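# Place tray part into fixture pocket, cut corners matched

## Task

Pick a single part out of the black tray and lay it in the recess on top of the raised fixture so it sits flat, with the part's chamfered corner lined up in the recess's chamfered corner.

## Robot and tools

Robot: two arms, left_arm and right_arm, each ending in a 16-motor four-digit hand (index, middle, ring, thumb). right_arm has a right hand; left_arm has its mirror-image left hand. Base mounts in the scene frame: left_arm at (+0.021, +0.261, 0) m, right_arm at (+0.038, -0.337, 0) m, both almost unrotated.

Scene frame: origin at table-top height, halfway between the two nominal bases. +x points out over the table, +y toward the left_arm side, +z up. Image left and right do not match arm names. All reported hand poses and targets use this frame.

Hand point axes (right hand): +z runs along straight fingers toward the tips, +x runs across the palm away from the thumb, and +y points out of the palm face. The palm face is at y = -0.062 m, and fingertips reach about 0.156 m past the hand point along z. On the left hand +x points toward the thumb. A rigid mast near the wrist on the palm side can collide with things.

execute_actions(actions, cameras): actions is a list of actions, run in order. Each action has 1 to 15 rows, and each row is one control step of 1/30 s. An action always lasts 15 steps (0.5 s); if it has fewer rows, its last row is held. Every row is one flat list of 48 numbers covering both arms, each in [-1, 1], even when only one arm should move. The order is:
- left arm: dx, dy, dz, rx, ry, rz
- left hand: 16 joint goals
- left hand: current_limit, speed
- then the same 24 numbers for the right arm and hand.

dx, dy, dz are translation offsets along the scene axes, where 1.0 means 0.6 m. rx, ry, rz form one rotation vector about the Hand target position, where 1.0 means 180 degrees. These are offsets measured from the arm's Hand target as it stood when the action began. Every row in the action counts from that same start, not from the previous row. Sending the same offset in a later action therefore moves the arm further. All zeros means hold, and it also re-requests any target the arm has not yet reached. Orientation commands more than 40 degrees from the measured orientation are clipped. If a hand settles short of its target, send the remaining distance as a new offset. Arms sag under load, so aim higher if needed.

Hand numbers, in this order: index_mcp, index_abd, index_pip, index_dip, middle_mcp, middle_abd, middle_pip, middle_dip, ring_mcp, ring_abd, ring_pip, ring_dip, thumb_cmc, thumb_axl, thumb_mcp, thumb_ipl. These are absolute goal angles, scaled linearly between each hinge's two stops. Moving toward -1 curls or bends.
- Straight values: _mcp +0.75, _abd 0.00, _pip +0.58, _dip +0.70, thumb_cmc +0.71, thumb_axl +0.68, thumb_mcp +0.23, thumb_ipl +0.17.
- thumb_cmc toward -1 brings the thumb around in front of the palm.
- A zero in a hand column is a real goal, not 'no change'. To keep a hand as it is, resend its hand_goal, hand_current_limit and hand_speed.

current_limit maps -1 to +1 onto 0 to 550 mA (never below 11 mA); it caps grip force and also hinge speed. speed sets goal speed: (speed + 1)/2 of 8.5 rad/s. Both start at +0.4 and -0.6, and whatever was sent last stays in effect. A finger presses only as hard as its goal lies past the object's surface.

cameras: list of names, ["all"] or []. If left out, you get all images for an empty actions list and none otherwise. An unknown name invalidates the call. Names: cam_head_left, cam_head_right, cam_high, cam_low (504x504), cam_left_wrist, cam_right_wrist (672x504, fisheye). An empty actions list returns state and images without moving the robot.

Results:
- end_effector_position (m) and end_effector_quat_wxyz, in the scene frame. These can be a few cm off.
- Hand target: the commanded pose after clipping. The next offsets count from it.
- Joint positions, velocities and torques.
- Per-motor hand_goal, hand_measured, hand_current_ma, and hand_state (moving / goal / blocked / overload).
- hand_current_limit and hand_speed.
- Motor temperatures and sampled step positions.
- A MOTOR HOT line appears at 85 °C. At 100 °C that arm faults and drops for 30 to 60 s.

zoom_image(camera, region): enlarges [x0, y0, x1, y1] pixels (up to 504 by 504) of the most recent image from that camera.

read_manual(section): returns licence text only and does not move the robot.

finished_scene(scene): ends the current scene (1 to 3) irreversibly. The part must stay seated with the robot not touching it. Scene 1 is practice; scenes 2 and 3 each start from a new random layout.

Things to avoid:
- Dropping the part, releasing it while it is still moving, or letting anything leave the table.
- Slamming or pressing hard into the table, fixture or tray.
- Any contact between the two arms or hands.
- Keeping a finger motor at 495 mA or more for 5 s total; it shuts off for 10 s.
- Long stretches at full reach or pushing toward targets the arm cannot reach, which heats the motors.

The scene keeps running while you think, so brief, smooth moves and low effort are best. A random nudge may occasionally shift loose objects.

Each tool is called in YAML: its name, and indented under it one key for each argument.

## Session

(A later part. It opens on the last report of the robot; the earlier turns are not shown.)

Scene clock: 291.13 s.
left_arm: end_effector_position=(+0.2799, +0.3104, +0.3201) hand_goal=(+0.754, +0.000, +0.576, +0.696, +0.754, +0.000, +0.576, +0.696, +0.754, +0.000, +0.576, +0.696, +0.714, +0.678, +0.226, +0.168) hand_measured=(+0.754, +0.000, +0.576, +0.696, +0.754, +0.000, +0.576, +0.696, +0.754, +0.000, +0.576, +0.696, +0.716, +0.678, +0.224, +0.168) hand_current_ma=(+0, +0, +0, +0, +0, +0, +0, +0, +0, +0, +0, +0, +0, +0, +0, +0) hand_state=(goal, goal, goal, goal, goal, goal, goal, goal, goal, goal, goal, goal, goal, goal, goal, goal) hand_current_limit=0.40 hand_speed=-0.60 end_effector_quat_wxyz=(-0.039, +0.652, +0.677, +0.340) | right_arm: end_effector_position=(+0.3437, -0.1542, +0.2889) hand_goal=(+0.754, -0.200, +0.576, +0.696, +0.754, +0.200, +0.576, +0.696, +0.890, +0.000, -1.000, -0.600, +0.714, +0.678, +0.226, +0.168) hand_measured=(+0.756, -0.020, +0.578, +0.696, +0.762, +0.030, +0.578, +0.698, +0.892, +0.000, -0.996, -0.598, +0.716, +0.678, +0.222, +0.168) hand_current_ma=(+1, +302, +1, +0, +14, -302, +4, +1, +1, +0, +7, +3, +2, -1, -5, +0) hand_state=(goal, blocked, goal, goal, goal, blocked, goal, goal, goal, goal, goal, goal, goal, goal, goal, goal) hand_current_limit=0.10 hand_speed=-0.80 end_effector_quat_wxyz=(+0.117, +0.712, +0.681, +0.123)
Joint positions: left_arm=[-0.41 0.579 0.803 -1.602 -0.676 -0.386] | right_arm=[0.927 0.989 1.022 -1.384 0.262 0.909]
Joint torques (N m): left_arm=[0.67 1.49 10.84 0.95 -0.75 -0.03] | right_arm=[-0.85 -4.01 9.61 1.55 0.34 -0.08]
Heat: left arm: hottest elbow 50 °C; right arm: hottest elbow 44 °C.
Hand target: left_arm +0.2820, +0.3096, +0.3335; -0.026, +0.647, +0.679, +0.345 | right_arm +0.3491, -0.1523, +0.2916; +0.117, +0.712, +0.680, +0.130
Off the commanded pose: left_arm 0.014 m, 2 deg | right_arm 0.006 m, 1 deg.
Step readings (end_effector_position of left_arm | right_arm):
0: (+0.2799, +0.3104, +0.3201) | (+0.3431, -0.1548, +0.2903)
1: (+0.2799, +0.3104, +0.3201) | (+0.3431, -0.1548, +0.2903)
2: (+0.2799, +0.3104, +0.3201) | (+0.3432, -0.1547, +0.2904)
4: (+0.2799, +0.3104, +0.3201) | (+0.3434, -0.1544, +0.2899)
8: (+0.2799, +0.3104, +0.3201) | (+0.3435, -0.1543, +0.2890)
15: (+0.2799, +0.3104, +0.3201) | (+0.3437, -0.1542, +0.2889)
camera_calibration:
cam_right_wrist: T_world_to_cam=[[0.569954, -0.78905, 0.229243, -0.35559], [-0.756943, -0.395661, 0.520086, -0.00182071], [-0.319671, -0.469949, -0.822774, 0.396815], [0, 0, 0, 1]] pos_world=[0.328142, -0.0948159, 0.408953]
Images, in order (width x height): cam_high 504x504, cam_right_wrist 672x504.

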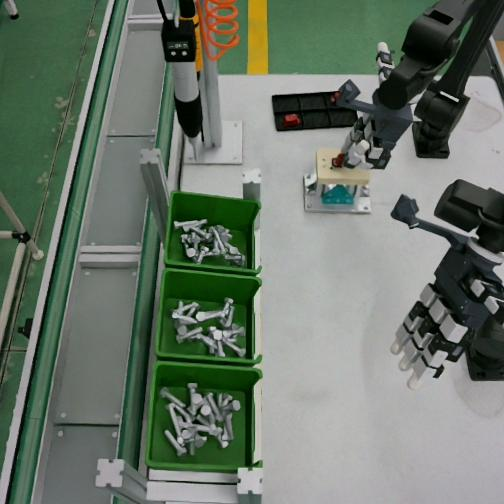

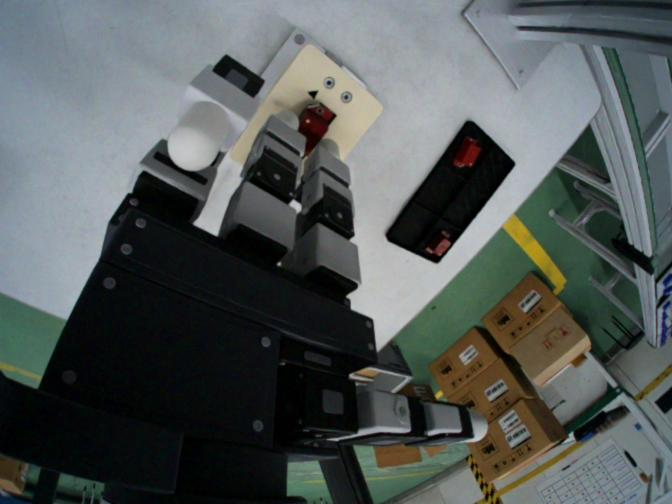

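execute_actions:
  actions:
    - [[0,0,0,0,0,0,0.754,0,0.576,0.696,0.754,0,0.576,0.696,0.754,0,0.576,0.696,0.714,0.678,0.226,0.168,0.4,-0.6,0,-0.0067,-0.0025,-0.005,0,0,0.754,-0.2,0.576,0.696,0.754,0.2,0.576,0.696,0.89,0,-1,-0.6,0.714,0.678,0.226,0.168,0.1,-0.8]]
  cameras: ["cam_right_wrist","cam_high"]

zoom_image:
  camera: "cam_right_wrist"
  region: [280, 70, 350, 140]

zoom_image:
  camera: "cam_high"
  region: [322, 145, 364, 180]

Scene clock: 304.93 s.
left_arm: end_effector_position=(+0.2799, +0.3104, +0.3201) hand_goal=(+0.754, +0.000, +0.576, +0.696, +0.754, +0.000, +0.576, +0.696, +0.754, +0.000, +0.576, +0.696, +0.714, +0.678, +0.226, +0.168) hand_measured=(+0.754, +0.000, +0.576, +0.696, +0.754, +0.000, +0.576, +0.696, +0.754, +0.000, +0.576, +0.696, +0.716, +0.678, +0.224, +0.168) hand_current_ma=(+0, +0, +0, +0, +0, +0, +0, +0, +0, +0, +0, +0, +0, +0, +0, +0) hand_state=(goal, goal, goal, goal, goal, goal, goal, goal, goal, goal, goal, goal, goal, goal, goal, goal) hand_current_limit=0.40 hand_speed=-0.60 end_effector_quat_wxyz=(-0.039, +0.652, +0.677, +0.340) | right_arm: end_effector_position=(+0.3443, -0.1556, +0.2876) hand_goal=(+0.754, -0.200, +0.576, +0.696, +0.754, +0.200, +0.576, +0.696, +0.890, +0.000, -1.000, -0.600, +0.714, +0.678, +0.226, +0.168) hand_measured=(+0.756, -0.020, +0.578, +0.696, +0.760, +0.030, +0.578, +0.698, +0.892, +0.000, -0.996, -0.598, +0.716, +0.678, +0.222, +0.168) hand_current_ma=(+4, +302, +1, +0, +10, -302, +4, +1, +1, +0, +7, +3, +2, -1, -5, +0) hand_state=(goal, blocked, goal, goal, goal, blocked, goal, goal, goal, goal, goal, goal, goal, goal, goal, goal) hand_current_limit=0.10 hand_speed=-0.80 end_effector_quat_wxyz=(+0.120, +0.711, +0.683, +0.121)
Joint positions: left_arm=[-0.41 0.579 0.803 -1.602 -0.676 -0.386] | right_arm=[0.924 0.989 1.018 -1.384 0.267 0.903]
Joint torques (N m): left_arm=[0.38 1.67 10.81 0.99 -0.74 -0.04] | right_arm=[-1.08 -4.07 9.44 1.29 0.49 -0.11]
Heat: left arm: hottest elbow 50 °C; right arm: hottest elbow 44 °C.
Hand target: left_arm +0.2820, +0.3096, +0.3335; -0.026, +0.647, +0.679, +0.345 | right_arm +0.3491, -0.1563, +0.2900; +0.122, +0.711, +0.681, +0.124
Off the commanded pose: left_arm 0.014 m, 2 deg | right_arm 0.005 m, 1 deg.
Step readings (end_effector_position of left_arm | right_arm):
0: (+0.2799, +0.3104, +0.3201) | (+0.3437, -0.1542, +0.2889)
1: (+0.2799, +0.3104, +0.3201) | (+0.3437, -0.1542, +0.2889)
2: (+0.2799, +0.3104, +0.3201) | (+0.3439, -0.1543, +0.2889)
4: (+0.2799, +0.3104, +0.3201) | (+0.3440, -0.1548, +0.2884)
8: (+0.2799, +0.3104, +0.3201) | (+0.3442, -0.1556, +0.2877)
15: (+0.2799, +0.3104, +0.3201) | (+0.3443, -0.1556, +0.2876)
camera_calibration:
cam_right_wrist: T_world_to_cam=[[0.571951, -0.785502, 0.236347, -0.358875], [-0.756283, -0.393382, 0.522768, -0.0018662], [-0.31766, -0.477742, -0.819057, 0.392253], [0, 0, 0, 1]] pos_world=[0.328451, -0.0952354, 0.407072]
Images, in order (width x height): cam_high 504x504, cam_right_wrist 672x504.

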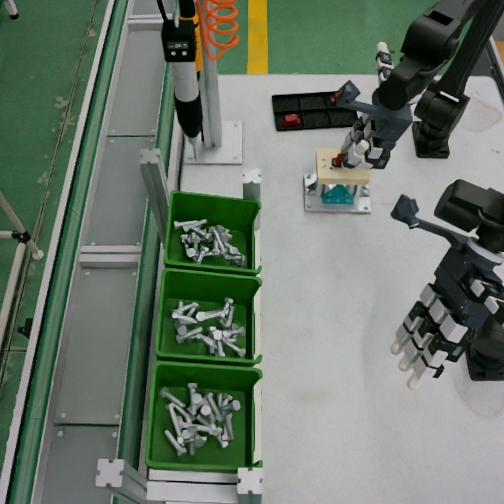

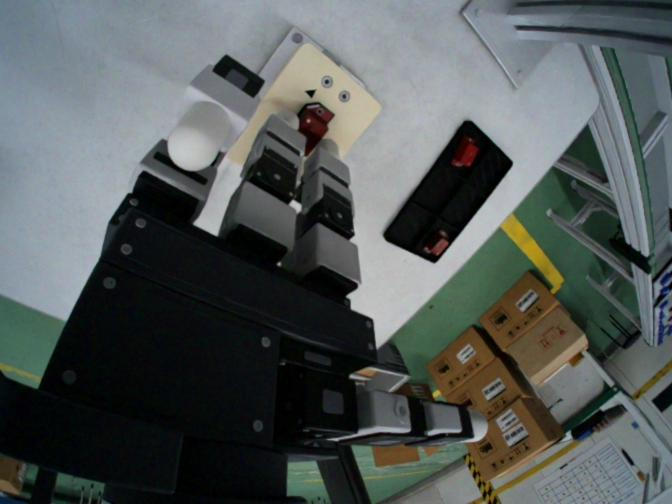

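Scaled by 7.200 from the camera's 672x504 image, which has a finer 960x720 frame.

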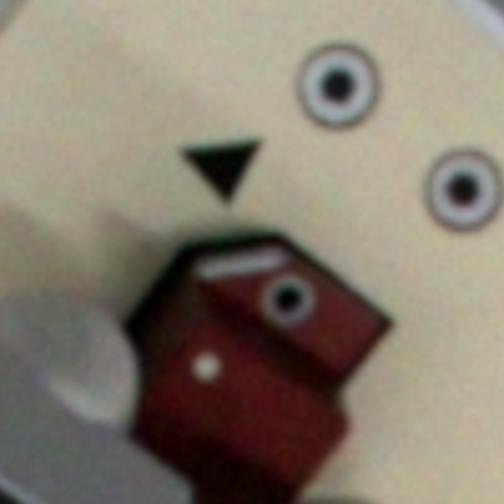

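Scaled by 12.000 from the camera's 504x504 image, which has a finer 720x720 frame.

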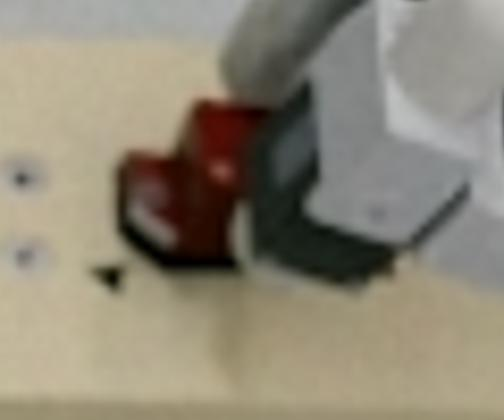

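zoom_image:
  camera: "cam_right_wrist"
  region: [295, 95, 340, 130]

zoom_image:
  camera: "cam_high"
  region: [328, 150, 352, 170]

Scaled by 11.200 from the camera's 672x504 image, which has a finer 960x720 frame.

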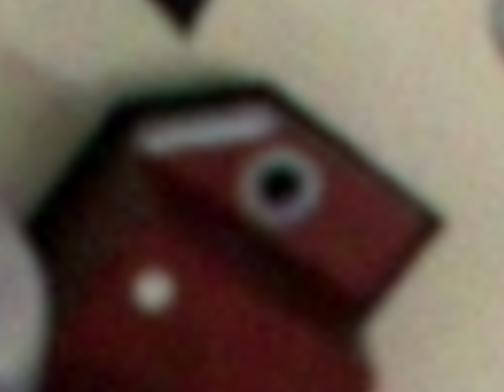

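Scaled by 21.000 from the camera's 504x504 image, which has a finer 720x720 frame.

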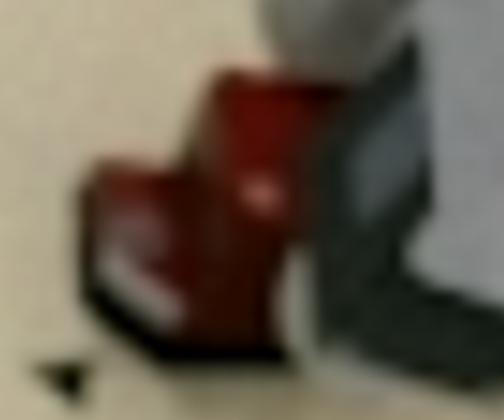

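execute_actions:
  actions:
    - [[0,0,0,0,0,0,0.754,0,0.576,0.696,0.754,0,0.576,0.696,0.754,0,0.576,0.696,0.714,0.678,0.226,0.168,0.4,-0.6,0,0,-0.01,0,0,0,0.754,-0.2,0.576,0.696,0.754,0.2,0.576,0.696,0.89,0,-1,-0.6,0.714,0.678,0.226,0.168,0.1,-0.8]]
  cameras: ["cam_right_wrist","cam_high"]

zoom_image:
  camera: "cam_right_wrist"
  region: [280, 80, 345, 130]

zoom_image:
  camera: "cam_high"
  region: [322, 145, 364, 180]

Scene clock: 311.00 s.
left_arm: end_effector_position=(+0.2799, +0.3104, +0.3201) hand_goal=(+0.754, +0.000, +0.576, +0.696, +0.754, +0.000, +0.576, +0.696, +0.754, +0.000, +0.576, +0.696, +0.714, +0.678, +0.226, +0.168) hand_measured=(+0.754, +0.000, +0.576, +0.696, +0.754, +0.000, +0.576, +0.696, +0.754, +0.000, +0.576, +0.696, +0.716, +0.678, +0.224, +0.168) hand_current_ma=(+0, +0, +0, +0, +0, +0, +0, +0, +0, +0, +0, +0, +0, +0, +0, +0) hand_state=(goal, goal, goal, goal, goal, goal, goal, goal, goal, goal, goal, goal, goal, goal, goal, goal) hand_current_limit=0.40 hand_speed=-0.60 end_effector_quat_wxyz=(-0.039, +0.652, +0.677, +0.340) | right_arm: end_effector_position=(+0.3447, -0.1559, +0.2835) hand_goal=(+0.754, -0.200, +0.576, +0.696, +0.754, +0.200, +0.576, +0.696, +0.890, +0.000, -1.000, -0.600, +0.714, +0.678, +0.226, +0.168) hand_measured=(+0.756, -0.022, +0.578, +0.696, +0.756, +0.030, +0.578, +0.698, +0.892, +0.000, -0.996, -0.598, +0.716, +0.678, +0.222, +0.168) hand_current_ma=(+2, +303, +1, +0, +2, -302, +1, +1, +1, +0, +7, +3, +2, -1, -5, +0) hand_state=(goal, blocked, goal, goal, goal, blocked, goal, goal, goal, goal, goal, goal, goal, goal, goal, goal) hand_current_limit=0.10 hand_speed=-0.80 end_effector_quat_wxyz=(+0.121, +0.711, +0.683, +0.121)
Joint positions: left_arm=[-0.41 0.579 0.803 -1.602 -0.676 -0.386] | right_arm=[0.923 0.989 1.006 -1.373 0.27 0.902]
Joint torques (N m): left_arm=[0.85 1.73 10.74 0.96 -0.76 -0.05] | right_arm=[-1.03 -4.01 9.05 1.51 0.39 -0.08]
Heat: left arm: hottest elbow 50 °C; right arm: hottest elbow 44 °C.
Hand target: left_arm +0.2820, +0.3096, +0.3335; -0.026, +0.647, +0.679, +0.345 | right_arm +0.3491, -0.1563, +0.2840; +0.122, +0.711, +0.681, +0.124
Off the commanded pose: left_arm 0.014 m, 2 deg | right_arm 0.004 m, 0 deg.
Step readings (end_effector_position of left_arm | right_arm):
0: (+0.2799, +0.3104, +0.3201) | (+0.3443, -0.1556, +0.2876)
1: (+0.2799, +0.3104, +0.3201) | (+0.3443, -0.1556, +0.2876)
2: (+0.2799, +0.3104, +0.3201) | (+0.3443, -0.1556, +0.2873)
4: (+0.2799, +0.3104, +0.3201) | (+0.3446, -0.1556, +0.2861)
8: (+0.2799, +0.3104, +0.3201) | (+0.3447, -0.1559, +0.2835)
15: (+0.2799, +0.3104, +0.3201) | (+0.3447, -0.1559, +0.2835)
camera_calibration:
cam_right_wrist: T_world_to_cam=[[0.571383, -0.785085, 0.239088, -0.358881], [-0.757297, -0.392113, 0.522254, 0.00114053], [-0.316264, -0.479468, -0.818589, 0.388067], [0, 0, 0, 1]] pos_world=[0.328654, -0.0952397, 0.402875]
Images, in order (width x height): cam_high 504x504, cam_right_wrist 672x504.

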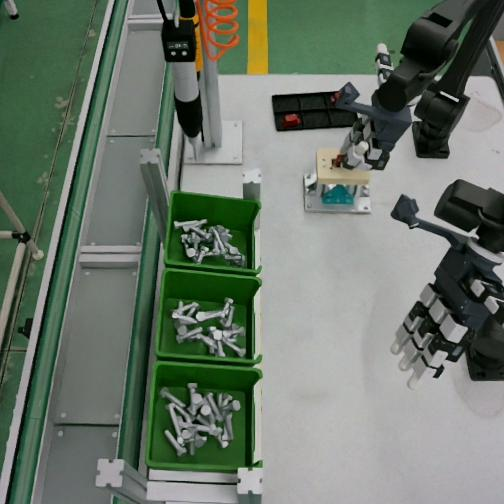

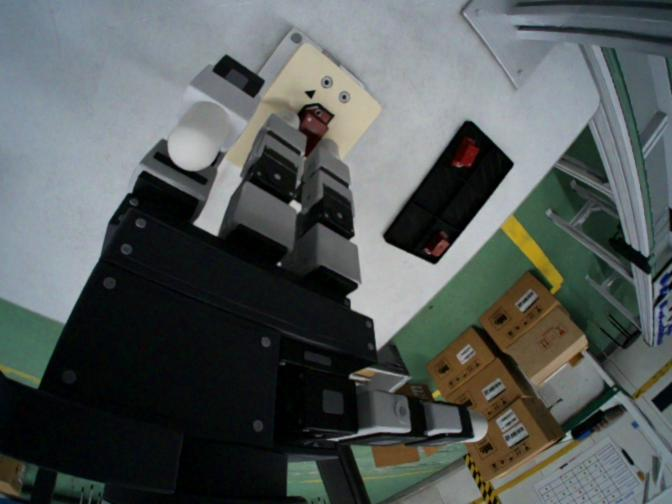

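Scaled by 7.754 from the camera's 672x504 image, which has a finer 960x720 frame.

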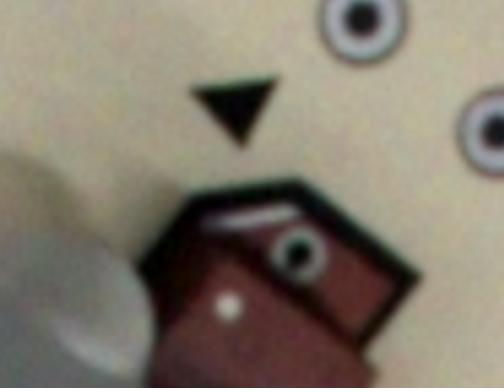

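Scaled by 12.000 from the camera's 504x504 image, which has a finer 720x720 frame.

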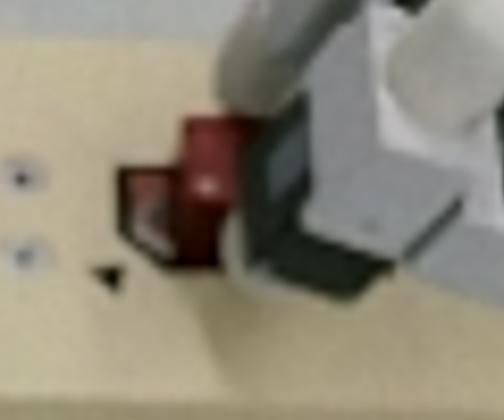

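execute_actions:
  actions: []

zoom_image:
  camera: "cam_high"
  region: [328, 145, 358, 175]

zoom_image:
  camera: "cam_head_left"
  region: [215, 375, 265, 415]

zoom_image:
  camera: "cam_head_right"
  region: [215, 375, 265, 415]

zoom_image:
  camera: "cam_low"
  region: [200, 150, 320, 270]

zoom_image:
  camera: "cam_left_wrist"
  region: [200, 0, 672, 504]

Scene clock: 314.70 s.
left_arm: end_effector_position=(+0.2799, +0.3104, +0.3201) hand_goal=(+0.754, +0.000, +0.576, +0.696, +0.754, +0.000, +0.576, +0.696, +0.754, +0.000, +0.576, +0.696, +0.714, +0.678, +0.226, +0.168) hand_measured=(+0.754, +0.000, +0.576, +0.696, +0.754, +0.000, +0.576, +0.696, +0.754, +0.000, +0.576, +0.696, +0.716, +0.678, +0.224, +0.168) hand_current_ma=(+0, +0, +0, +0, +0, +0, +0, +0, +0, +0, +0, +0, +0, +0, +0, +0) hand_state=(goal, goal, goal, goal, goal, goal, goal, goal, goal, goal, goal, goal, goal, goal, goal, goal) hand_current_limit=0.40 hand_speed=-0.60 end_effector_quat_wxyz=(-0.039, +0.652, +0.677, +0.340) | right_arm: end_effector_position=(+0.3447, -0.1559, +0.2835) hand_goal=(+0.754, -0.200, +0.576, +0.696, +0.754, +0.200, +0.576, +0.696, +0.890, +0.000, -1.000, -0.600, +0.714, +0.678, +0.226, +0.168) hand_measured=(+0.756, -0.022, +0.578, +0.696, +0.756, +0.030, +0.578, +0.698, +0.892, +0.000, -0.996, -0.598, +0.716, +0.678, +0.222, +0.168) hand_current_ma=(+2, +303, +1, +0, +2, -302, +1, +1, +1, +0, +7, +3, +2, -1, -5, +0) hand_state=(goal, blocked, goal, goal, goal, blocked, goal, goal, goal, goal, goal, goal, goal, goal, goal, goal) hand_current_limit=0.10 hand_speed=-0.80 end_effector_quat_wxyz=(+0.121, +0.711, +0.683, +0.121)
Joint positions: left_arm=[-0.41 0.579 0.803 -1.602 -0.676 -0.386] | right_arm=[0.923 0.989 1.006 -1.373 0.27 0.902]
Joint velocities: within noise
Joint torques (N m): left_arm=[0.79 1.44 10.8 0.94 -0.75 -0.05] | right_arm=[-0.97 -4.01 9.06 1.47 0.38 -0.07]
Motor temperatures (°C): left_arm=[31 25 50 25 28 23] | right_arm=[26 28 43 25 27 24]
Heat: left arm: hottest elbow 50 °C; right arm: hottest elbow 43 °C.
Hand target: left_arm +0.2820, +0.3096, +0.3335; -0.026, +0.647, +0.679, +0.345 | right_arm +0.3491, -0.1563, +0.2840; +0.122, +0.711, +0.681, +0.124
Off the commanded pose: left_arm 0.014 m, 2 deg | right_arm 0.004 m, 0 deg.
camera_calibration:
cam_left_wrist: T_world_to_cam=[[-0.449651, -0.622805, -0.640256, 0.488212], [-0.822817, 0.00991358, 0.56822, -0.00425411], [-0.347543, 0.782314, -0.516912, 0.14144], [0, 0, 0, 1]] pos_world=[0.265181, 0.193452, 0.38811]
cam_right_wrist: T_world_to_cam=[[0.571383, -0.785085, 0.239088, -0.358881], [-0.757297, -0.392113, 0.522254, 0.00114053], [-0.316264, -0.479468, -0.818589, 0.388067], [0, 0, 0, 1]] pos_world=[0.328654, -0.0952397, 0.402875]

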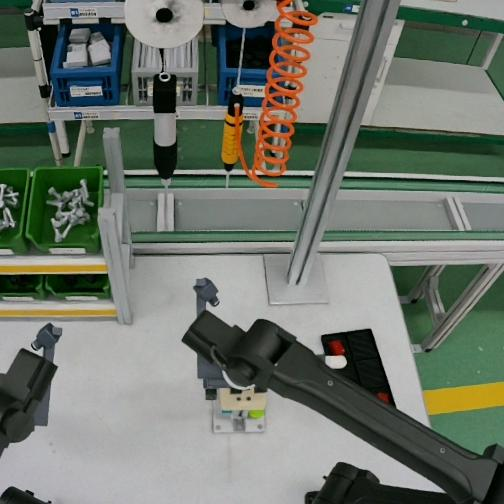

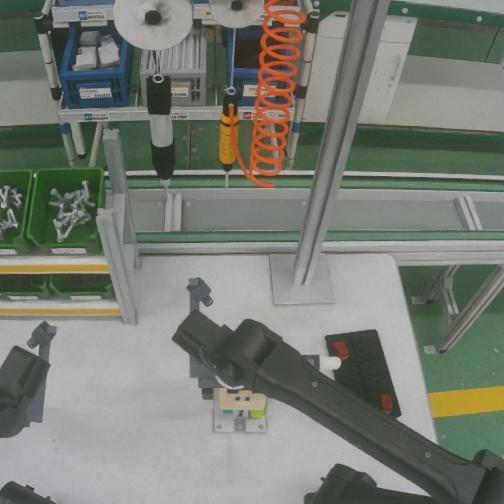

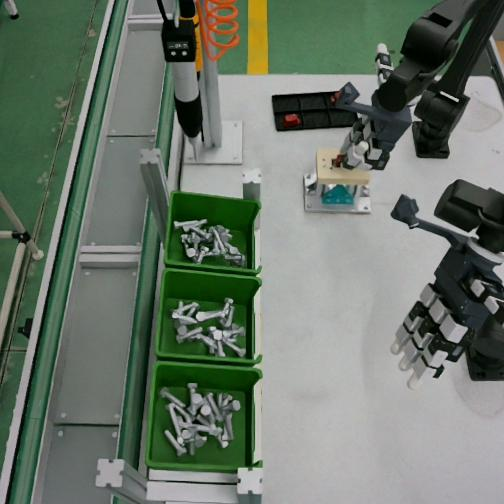

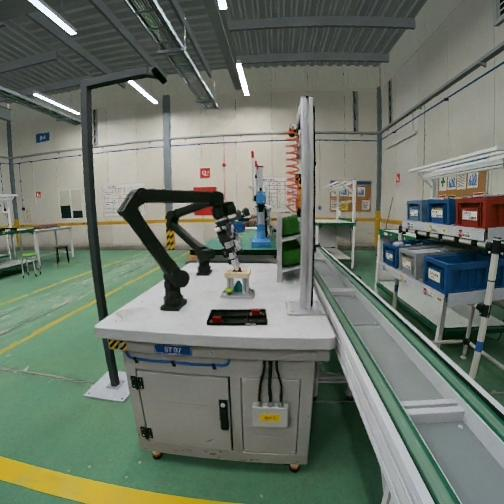

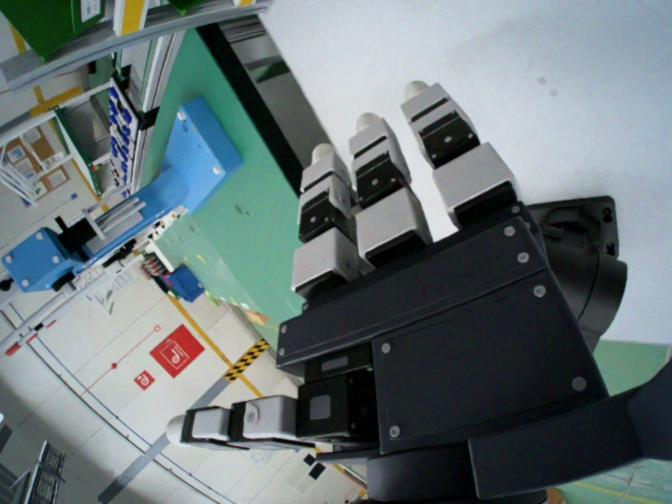

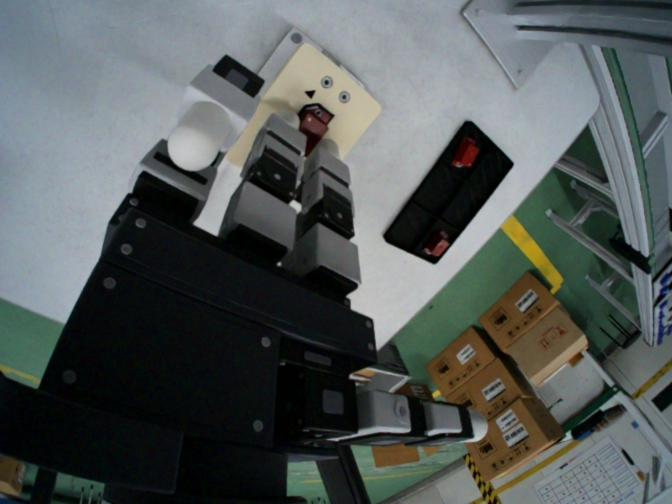

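Scaled by 16.800 from the camera's 504x504 image, which has a finer 720x720 frame.

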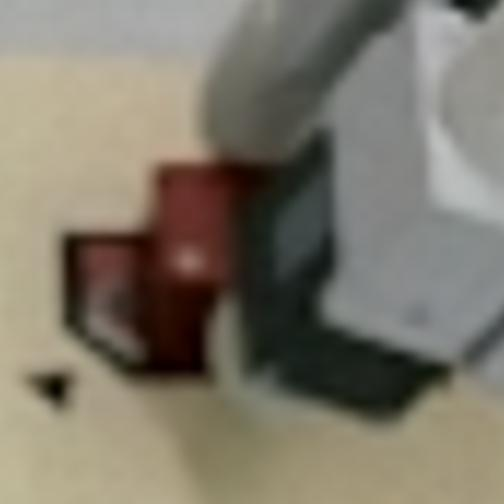

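Scaled by 10.080 from the camera's 504x504 image, which has a finer 720x720 frame.

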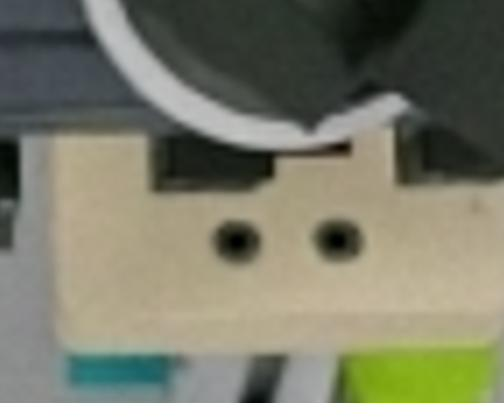

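Scaled by 10.080 from the camera's 504x504 image, which has a finer 720x720 frame.

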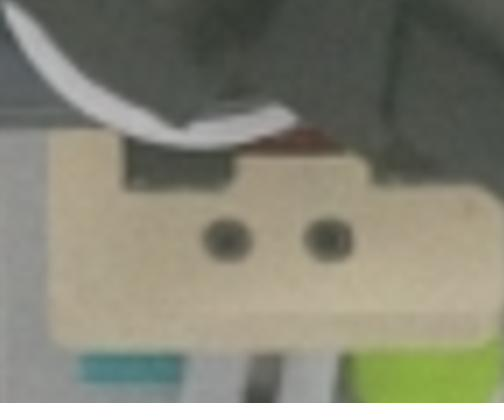

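Scaled by 4.200 from the camera's 504x504 image, which has a finer 720x720 frame.

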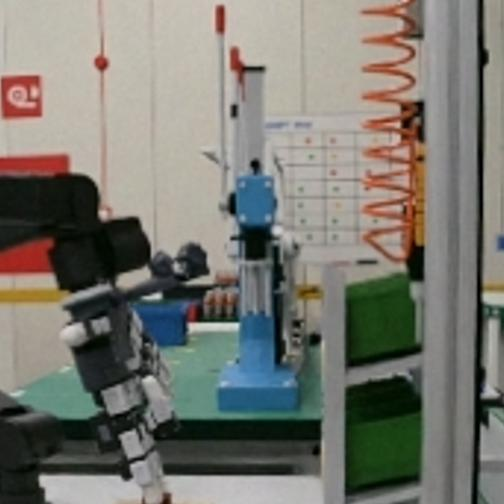

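Scaled by 1.000.

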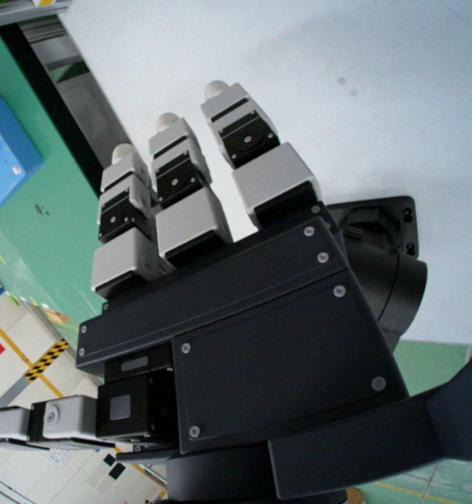

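zoom_image:
  camera: "cam_low"
  region: [215, 250, 265, 300]

zoom_image:
  camera: "cam_right_wrist"
  region: [295, 95, 340, 130]

Scaled by 10.080 from the camera's 504x504 image, which has a finer 720x720 frame.

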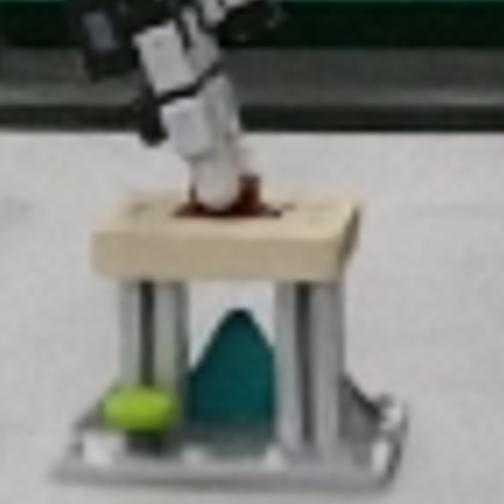

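Scaled by 11.200 from the camera's 672x504 image, which has a finer 960x720 frame.

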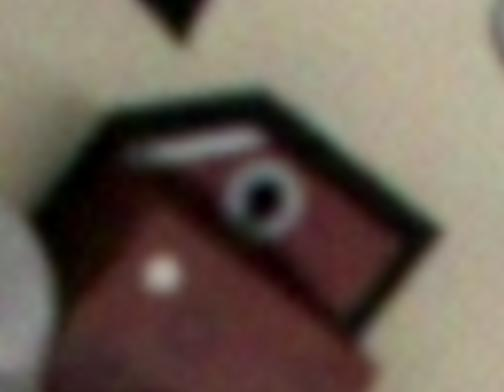

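zoom_image:
  camera: "cam_low"
  region: [228, 262, 248, 282]

Scaled by 25.200 from the camera's 504x504 image, which has a finer 720x720 frame.

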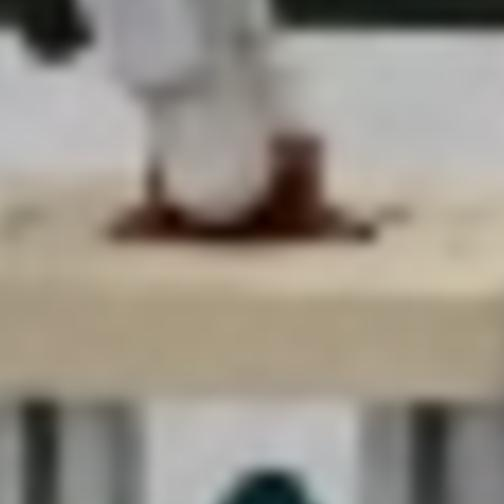

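execute_actions:
  actions:
    - [[0,0,0,0,0,0,0.754,0,0.576,0.696,0.754,0,0.576,0.696,0.754,0,0.576,0.696,0.714,0.678,0.226,0.168,0.4,-0.6,0.0035,-0.0018,0,0,0,0,0.754,-0.2,0.576,0.696,0.754,0.2,0.576,0.696,0.89,0,-1,-0.6,0.714,0.678,0.226,0.168,0.1,-0.8]]
  cameras: ["cam_right_wrist","cam_high","cam_low"]

zoom_image:
  camera: "cam_right_wrist"
  region: [295, 95, 340, 130]

zoom_image:
  camera: "cam_low"
  region: [228, 262, 248, 282]

zoom_image:
  camera: "cam_high"
  region: [328, 145, 358, 175]

Scene clock: 321.97 s.
left_arm: end_effector_position=(+0.2799, +0.3104, +0.3201) hand_goal=(+0.754, +0.000, +0.576, +0.696, +0.754, +0.000, +0.576, +0.696, +0.754, +0.000, +0.576, +0.696, +0.714, +0.678, +0.226, +0.168) hand_measured=(+0.754, +0.000, +0.576, +0.696, +0.754, +0.000, +0.576, +0.696, +0.754, +0.000, +0.576, +0.696, +0.716, +0.678, +0.224, +0.168) hand_current_ma=(+0, +0, +0, +0, +0, +0, +0, +0, +0, +0, +0, +0, +0, +0, +0, +0) hand_state=(goal, goal, goal, goal, goal, goal, goal, goal, goal, goal, goal, goal, goal, goal, goal, goal) hand_current_limit=0.40 hand_speed=-0.60 end_effector_quat_wxyz=(-0.039, +0.652, +0.677, +0.340) | right_arm: end_effector_position=(+0.3463, -0.1565, +0.2838) hand_goal=(+0.754, -0.200, +0.576, +0.696, +0.754, +0.200, +0.576, +0.696, +0.890, +0.000, -1.000, -0.600, +0.714, +0.678, +0.226, +0.168) hand_measured=(+0.758, -0.022, +0.578, +0.696, +0.758, +0.030, +0.578, +0.698, +0.892, +0.000, -0.996, -0.598, +0.716, +0.678, +0.222, +0.168) hand_current_ma=(+7, +302, +2, +0, +5, -302, +1, +1, +1, +0, +7, +3, +2, -1, -5, +0) hand_state=(goal, blocked, goal, goal, goal, blocked, goal, goal, goal, goal, goal, goal, goal, goal, goal, goal) hand_current_limit=0.10 hand_speed=-0.80 end_effector_quat_wxyz=(+0.121, +0.710, +0.683, +0.121)
Joint positions: left_arm=[-0.41 0.579 0.803 -1.602 -0.676 -0.386] | right_arm=[0.918 0.989 1.006 -1.369 0.269 0.895]
Joint torques (N m): left_arm=[0.5 1.79 10.8 1.1 -0.76 -0.04] | right_arm=[-1.26 -4.01 9.1 1.5 0.34 -0.06]
Heat: left arm: hottest elbow 51 °C; right arm: hottest elbow 42 °C.
Hand target: left_arm +0.2820, +0.3096, +0.3335; -0.026, +0.647, +0.679, +0.345 | right_arm +0.3512, -0.1575, +0.2840; +0.122, +0.711, +0.681, +0.124
Off the commanded pose: left_arm 0.014 m, 2 deg | right_arm 0.005 m, 0 deg.
Step readings (end_effector_position of left_arm | right_arm):
0: (+0.2799, +0.3104, +0.3201) | (+0.3447, -0.1559, +0.2835)
1: (+0.2799, +0.3104, +0.3201) | (+0.3447, -0.1559, +0.2835)
2: (+0.2799, +0.3104, +0.3201) | (+0.3447, -0.1559, +0.2835)
4: (+0.2799, +0.3104, +0.3201) | (+0.3450, -0.1561, +0.2835)
8: (+0.2799, +0.3104, +0.3201) | (+0.3459, -0.1565, +0.2837)
15: (+0.2799, +0.3104, +0.3201) | (+0.3462, -0.1566, +0.2837)
camera_calibration:
cam_right_wrist: T_world_to_cam=[[0.57186, -0.784509, 0.239838, -0.360629], [-0.757688, -0.393033, 0.520993, 0.00230042], [-0.314459, -0.479657, -0.819173, 0.387927], [0, 0, 0, 1]] pos_world=[0.32996, -0.0959402, 0.403074]
Images, in order (width x height): cam_high 504x504, cam_low 504x504, cam_right_wrist 672x504.

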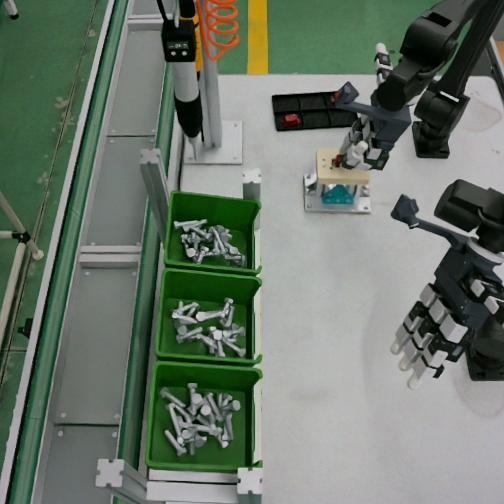

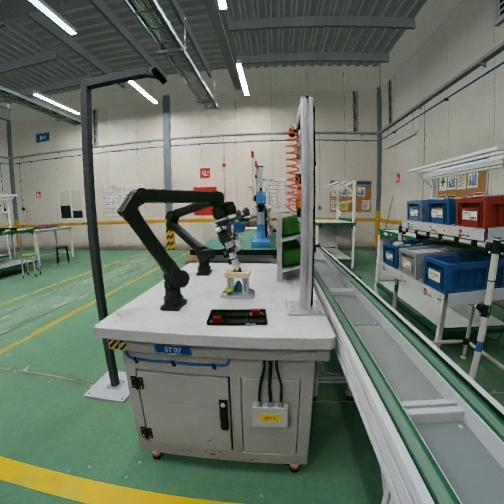

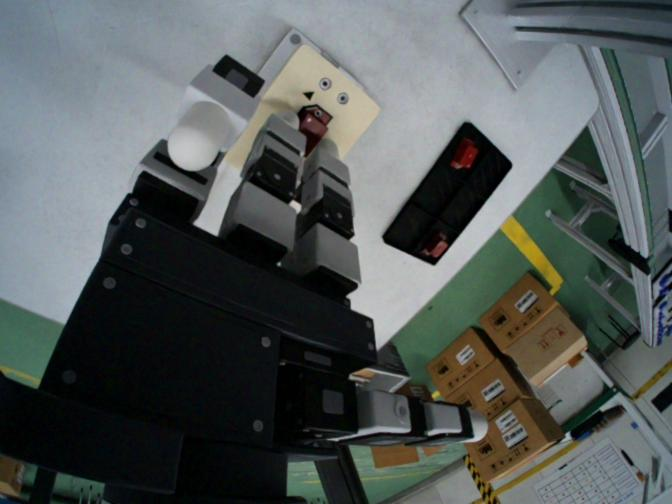

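Scaled by 11.200 from the camera's 672x504 image, which has a finer 960x720 frame.

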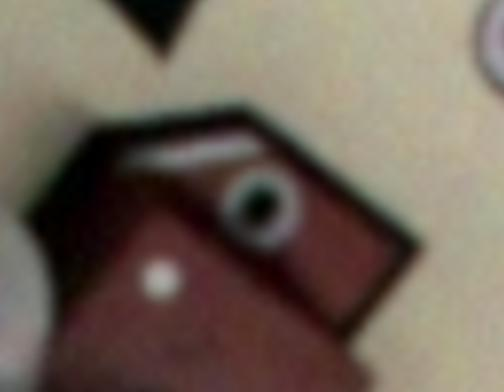

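Scaled by 25.200 from the camera's 504x504 image, which has a finer 720x720 frame.

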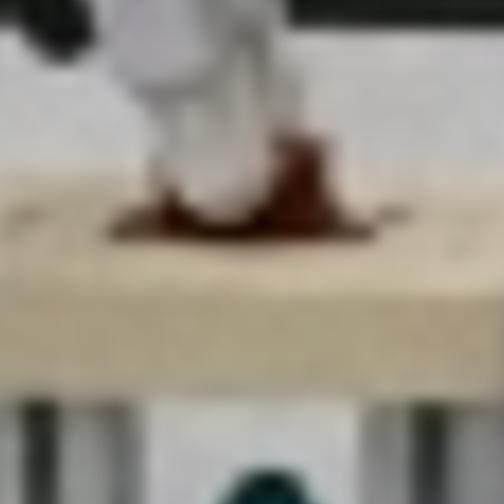

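Scaled by 16.800 from the camera's 504x504 image, which has a finer 720x720 frame.

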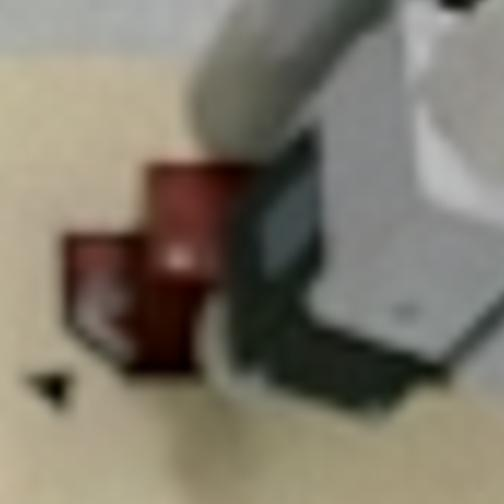

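execute_actions:
  actions:
    - [[0,0,0,0,0,0,0.754,0,0.576,0.696,0.754,0,0.576,0.696,0.754,0,0.576,0.696,0.714,0.678,0.226,0.168,0.4,-0.6,0,0,-0.01,0,0,0,0.754,-0.2,0.576,0.696,0.754,0.2,0.576,0.696,0.89,0,-1,-0.6,0.714,0.678,0.226,0.168,0.1,-0.8]]
  cameras: ["cam_right_wrist","cam_high","cam_low"]

zoom_image:
  camera: "cam_right_wrist"
  region: [295, 95, 340, 130]

zoom_image:
  camera: "cam_low"
  region: [228, 262, 248, 282]

zoom_image:
  camera: "cam_high"
  region: [328, 145, 358, 175]

Scene clock: 324.90 s.
left_arm: end_effector_position=(+0.2799, +0.3104, +0.3201) hand_goal=(+0.754, +0.000, +0.576, +0.696, +0.754, +0.000, +0.576, +0.696, +0.754, +0.000, +0.576, +0.696, +0.714, +0.678, +0.226, +0.168) hand_measured=(+0.754, +0.000, +0.576, +0.696, +0.754, +0.000, +0.576, +0.696, +0.754, +0.000, +0.576, +0.696, +0.716, +0.678, +0.224, +0.168) hand_current_ma=(+0, +0, +0, +0, +0, +0, +0, +0, +0, +0, +0, +0, +0, +0, +0, +0) hand_state=(goal, goal, goal, goal, goal, goal, goal, goal, goal, goal, goal, goal, goal, goal, goal, goal) hand_current_limit=0.40 hand_speed=-0.60 end_effector_quat_wxyz=(-0.039, +0.652, +0.677, +0.340) | right_arm: end_effector_position=(+0.3466, -0.1562, +0.2832) hand_goal=(+0.754, -0.200, +0.576, +0.696, +0.754, +0.200, +0.576, +0.696, +0.890, +0.000, -1.000, -0.600, +0.714, +0.678, +0.226, +0.168) hand_measured=(+0.760, -0.022, +0.580, +0.696, +0.760, +0.030, +0.578, +0.698, +0.892, +0.000, -0.996, -0.598, +0.716, +0.678, +0.222, +0.168) hand_current_ma=(+12, +303, +4, +0, +11, -302, +3, +1, +1, +0, +7, +3, +2, -1, -5, +0) hand_state=(goal, blocked, goal, goal, goal, blocked, goal, goal, goal, goal, goal, goal, goal, goal, goal, goal) hand_current_limit=0.10 hand_speed=-0.80 end_effector_quat_wxyz=(+0.122, +0.710, +0.683, +0.122)
Joint positions: left_arm=[-0.41 0.579 0.803 -1.602 -0.676 -0.386] | right_arm=[0.918 0.989 1.004 -1.365 0.27 0.894]
Joint torques (N m): left_arm=[0.38 1.38 10.8 0.92 -0.77 -0.03] | right_arm=[-1.08 -4.01 7.99 1.94 0.31 -0.1]
Heat: left arm: hottest elbow 51 °C; right arm: hottest elbow 42 °C.
Hand target: left_arm +0.2820, +0.3096, +0.3335; -0.026, +0.647, +0.679, +0.345 | right_arm +0.3512, -0.1574, +0.2780; +0.122, +0.711, +0.681, +0.124
Off the commanded pose: left_arm 0.014 m, 2 deg | right_arm 0.007 m, 0 deg.
Step readings (end_effector_position of left_arm | right_arm):
0: (+0.2799, +0.3104, +0.3201) | (+0.3463, -0.1565, +0.2838)
1: (+0.2799, +0.3104, +0.3201) | (+0.3463, -0.1565, +0.2838)
2: (+0.2799, +0.3104, +0.3201) | (+0.3463, -0.1564, +0.2836)
4: (+0.2799, +0.3104, +0.3201) | (+0.3465, -0.1563, +0.2833)
8: (+0.2799, +0.3104, +0.3201) | (+0.3466, -0.1562, +0.2831)
15: (+0.2799, +0.3104, +0.3201) | (+0.3466, -0.1562, +0.2832)
camera_calibration:
cam_right_wrist: T_world_to_cam=[[0.57155, -0.784657, 0.240089, -0.360422], [-0.758666, -0.393824, 0.51897, 0.00378331], [-0.312661, -0.478765, -0.820383, 0.387623], [0, 0, 0, 1]] pos_world=[0.330064, -0.095738, 0.402569]
Images, in order (width x height): cam_high 504x504, cam_low 504x504, cam_right_wrist 672x504.

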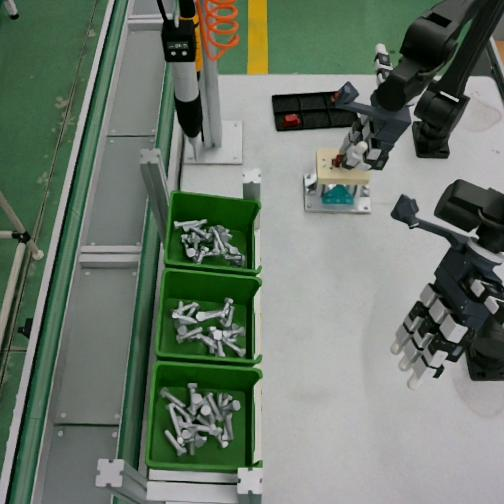

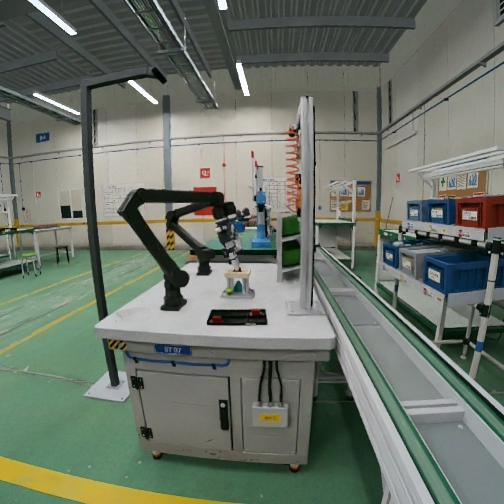

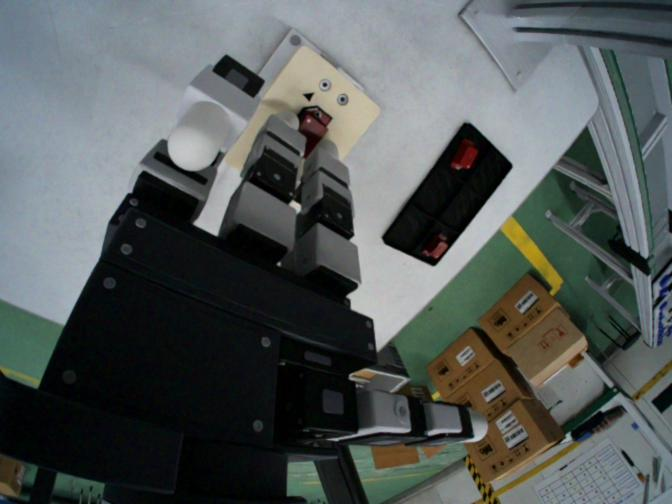

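Scaled by 11.200 from the camera's 672x504 image, which has a finer 960x720 frame.

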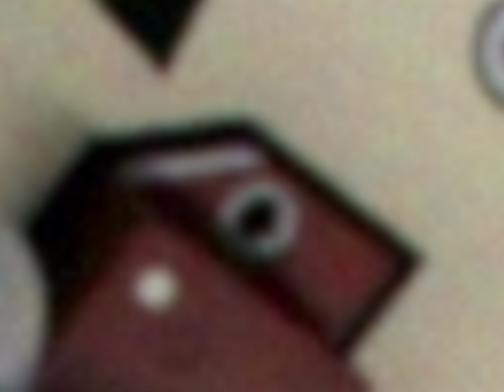

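Scaled by 25.200 from the camera's 504x504 image, which has a finer 720x720 frame.

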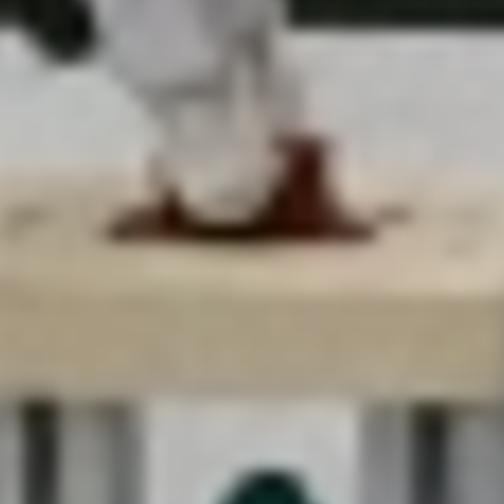

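Scaled by 16.800 from the camera's 504x504 image, which has a finer 720x720 frame.

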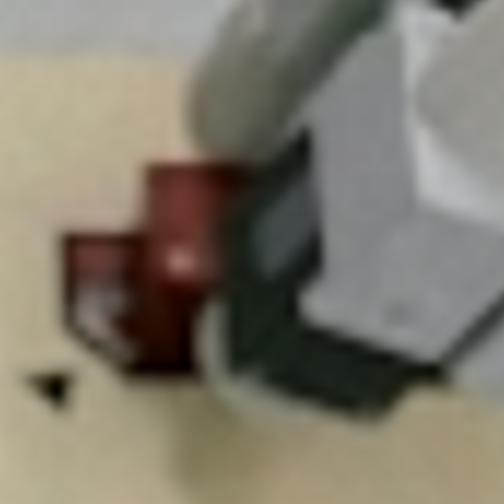

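execute_actions:
  actions:
    - [[0,0,0,0,0,0,0.754,0,0.576,0.696,0.754,0,0.576,0.696,0.754,0,0.576,0.696,0.714,0.678,0.226,0.168,0.4,-0.6,0,0,0.004,0,0,0,0.754,0.0,0.576,0.696,0.754,0.0,0.576,0.696,0.89,0,-1,-0.6,0.714,0.678,0.226,0.168,0.1,-0.95]]
  cameras: ["cam_right_wrist","cam_high","cam_low"]

zoom_image:
  camera: "cam_right_wrist"
  region: [295, 95, 340, 130]

zoom_image:
  camera: "cam_high"
  region: [328, 145, 358, 175]

Scene clock: 333.90 s.
left_arm: end_effector_position=(+0.2799, +0.3104, +0.3201) hand_goal=(+0.754, +0.000, +0.576, +0.696, +0.754, +0.000, +0.576, +0.696, +0.754, +0.000, +0.576, +0.696, +0.714, +0.678, +0.226, +0.168) hand_measured=(+0.754, +0.000, +0.576, +0.696, +0.754, +0.000, +0.576, +0.696, +0.754, +0.000, +0.576, +0.696, +0.716, +0.678, +0.224, +0.168) hand_current_ma=(+0, +0, +0, +0, +0, +0, +0, +0, +0, +0, +0, +0, +0, +0, +0, +0) hand_state=(goal, goal, goal, goal, goal, goal, goal, goal, goal, goal, goal, goal, goal, goal, goal, goal) hand_current_limit=0.40 hand_speed=-0.60 end_effector_quat_wxyz=(-0.039, +0.652, +0.677, +0.340) | right_arm: end_effector_position=(+0.3468, -0.1575, +0.2794) hand_goal=(+0.754, +0.000, +0.576, +0.696, +0.754, +0.000, +0.576, +0.696, +0.890, +0.000, -1.000, -0.600, +0.714, +0.678, +0.226, +0.168) hand_measured=(+0.760, -0.002, +0.580, +0.696, +0.758, +0.000, +0.578, +0.698, +0.892, +0.000, -0.996, -0.598, +0.716, +0.678, +0.222, +0.168) hand_current_ma=(+9, -3, +4, +0, +6, +1, +3, +1, +1, +0, +7, +3, +2, -1, -5, +0) hand_state=(goal, goal, goal, goal, goal, goal, goal, goal, goal, goal, goal, goal, goal, goal, goal, goal) hand_current_limit=0.10 hand_speed=-0.95 end_effector_quat_wxyz=(+0.122, +0.711, +0.682, +0.121)
Joint positions: left_arm=[-0.41 0.579 0.803 -1.602 -0.676 -0.386] | right_arm=[0.915 0.989 0.995 -1.359 0.27 0.894]
Joint torques (N m): left_arm=[0.62 1.67 10.76 0.95 -0.75 -0.05] | right_arm=[-0.91 -4.01 9.31 1.39 0.31 -0.08]
Heat: left arm: hottest elbow 51 °C; right arm: hottest elbow 42 °C.
Hand target: left_arm +0.2820, +0.3096, +0.3335; -0.026, +0.647, +0.679, +0.345 | right_arm +0.3512, -0.1574, +0.2804; +0.122, +0.711, +0.681, +0.124
Off the commanded pose: left_arm 0.014 m, 2 deg | right_arm 0.005 m, 0 deg.
Step readings (end_effector_position of left_arm | right_arm):
0: (+0.2799, +0.3104, +0.3201) | (+0.3466, -0.1562, +0.2832)
1: (+0.2799, +0.3104, +0.3201) | (+0.3466, -0.1562, +0.2832)
2: (+0.2799, +0.3104, +0.3201) | (+0.3466, -0.1562, +0.2832)
4: (+0.2799, +0.3104, +0.3201) | (+0.3466, -0.1562, +0.2832)
8: (+0.2799, +0.3104, +0.3201) | (+0.3466, -0.1562, +0.2832)
15: (+0.2799, +0.3104, +0.3201) | (+0.3468, -0.1562, +0.2831)
camera_calibration:
cam_right_wrist: T_world_to_cam=[[0.570161, -0.785401, 0.240962, -0.360437], [-0.758597, -0.390737, 0.521397, 0.00512767], [-0.315353, -0.480073, -0.818586, 0.384198], [0, 0, 0, 1]] pos_world=[0.330555, -0.0966411, 0.398677]
Images, in order (width x height): cam_high 504x504, cam_low 504x504, cam_right_wrist 672x504.

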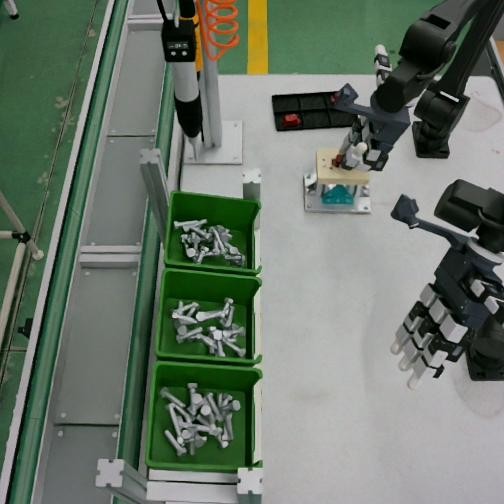

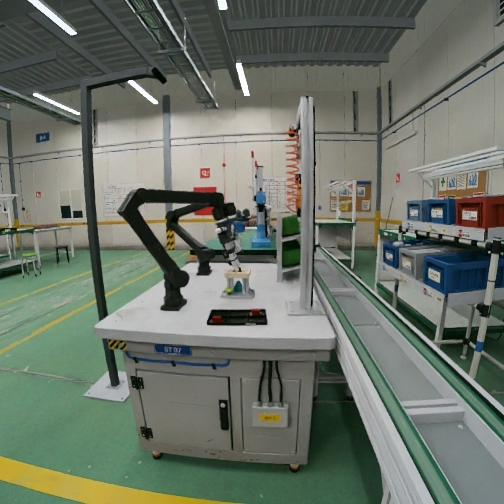

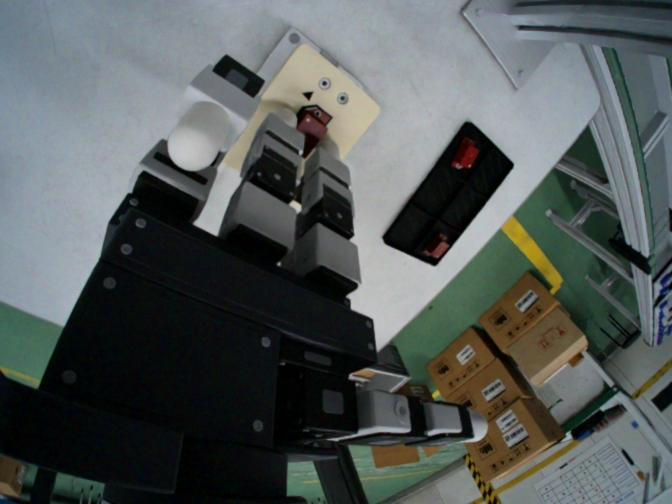

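Scaled by 11.200 from the camera's 672x504 image, which has a finer 960x720 frame.

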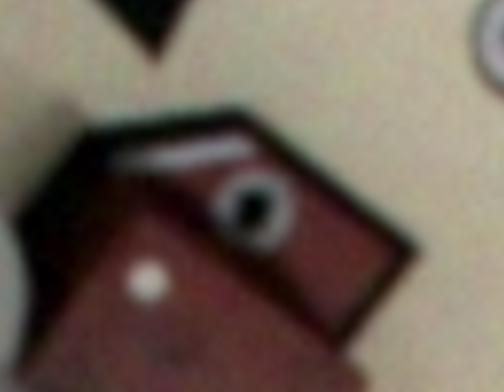

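Scaled by 16.800 from the camera's 504x504 image, which has a finer 720x720 frame.

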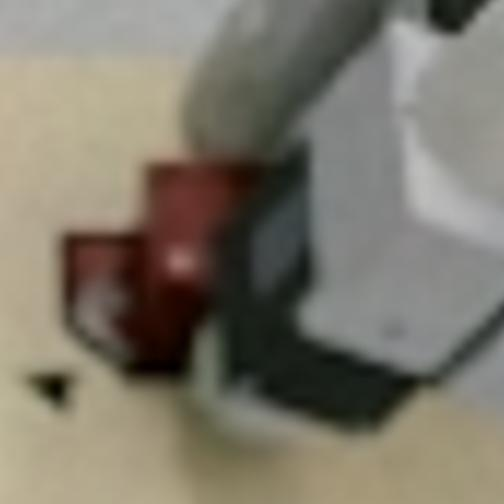

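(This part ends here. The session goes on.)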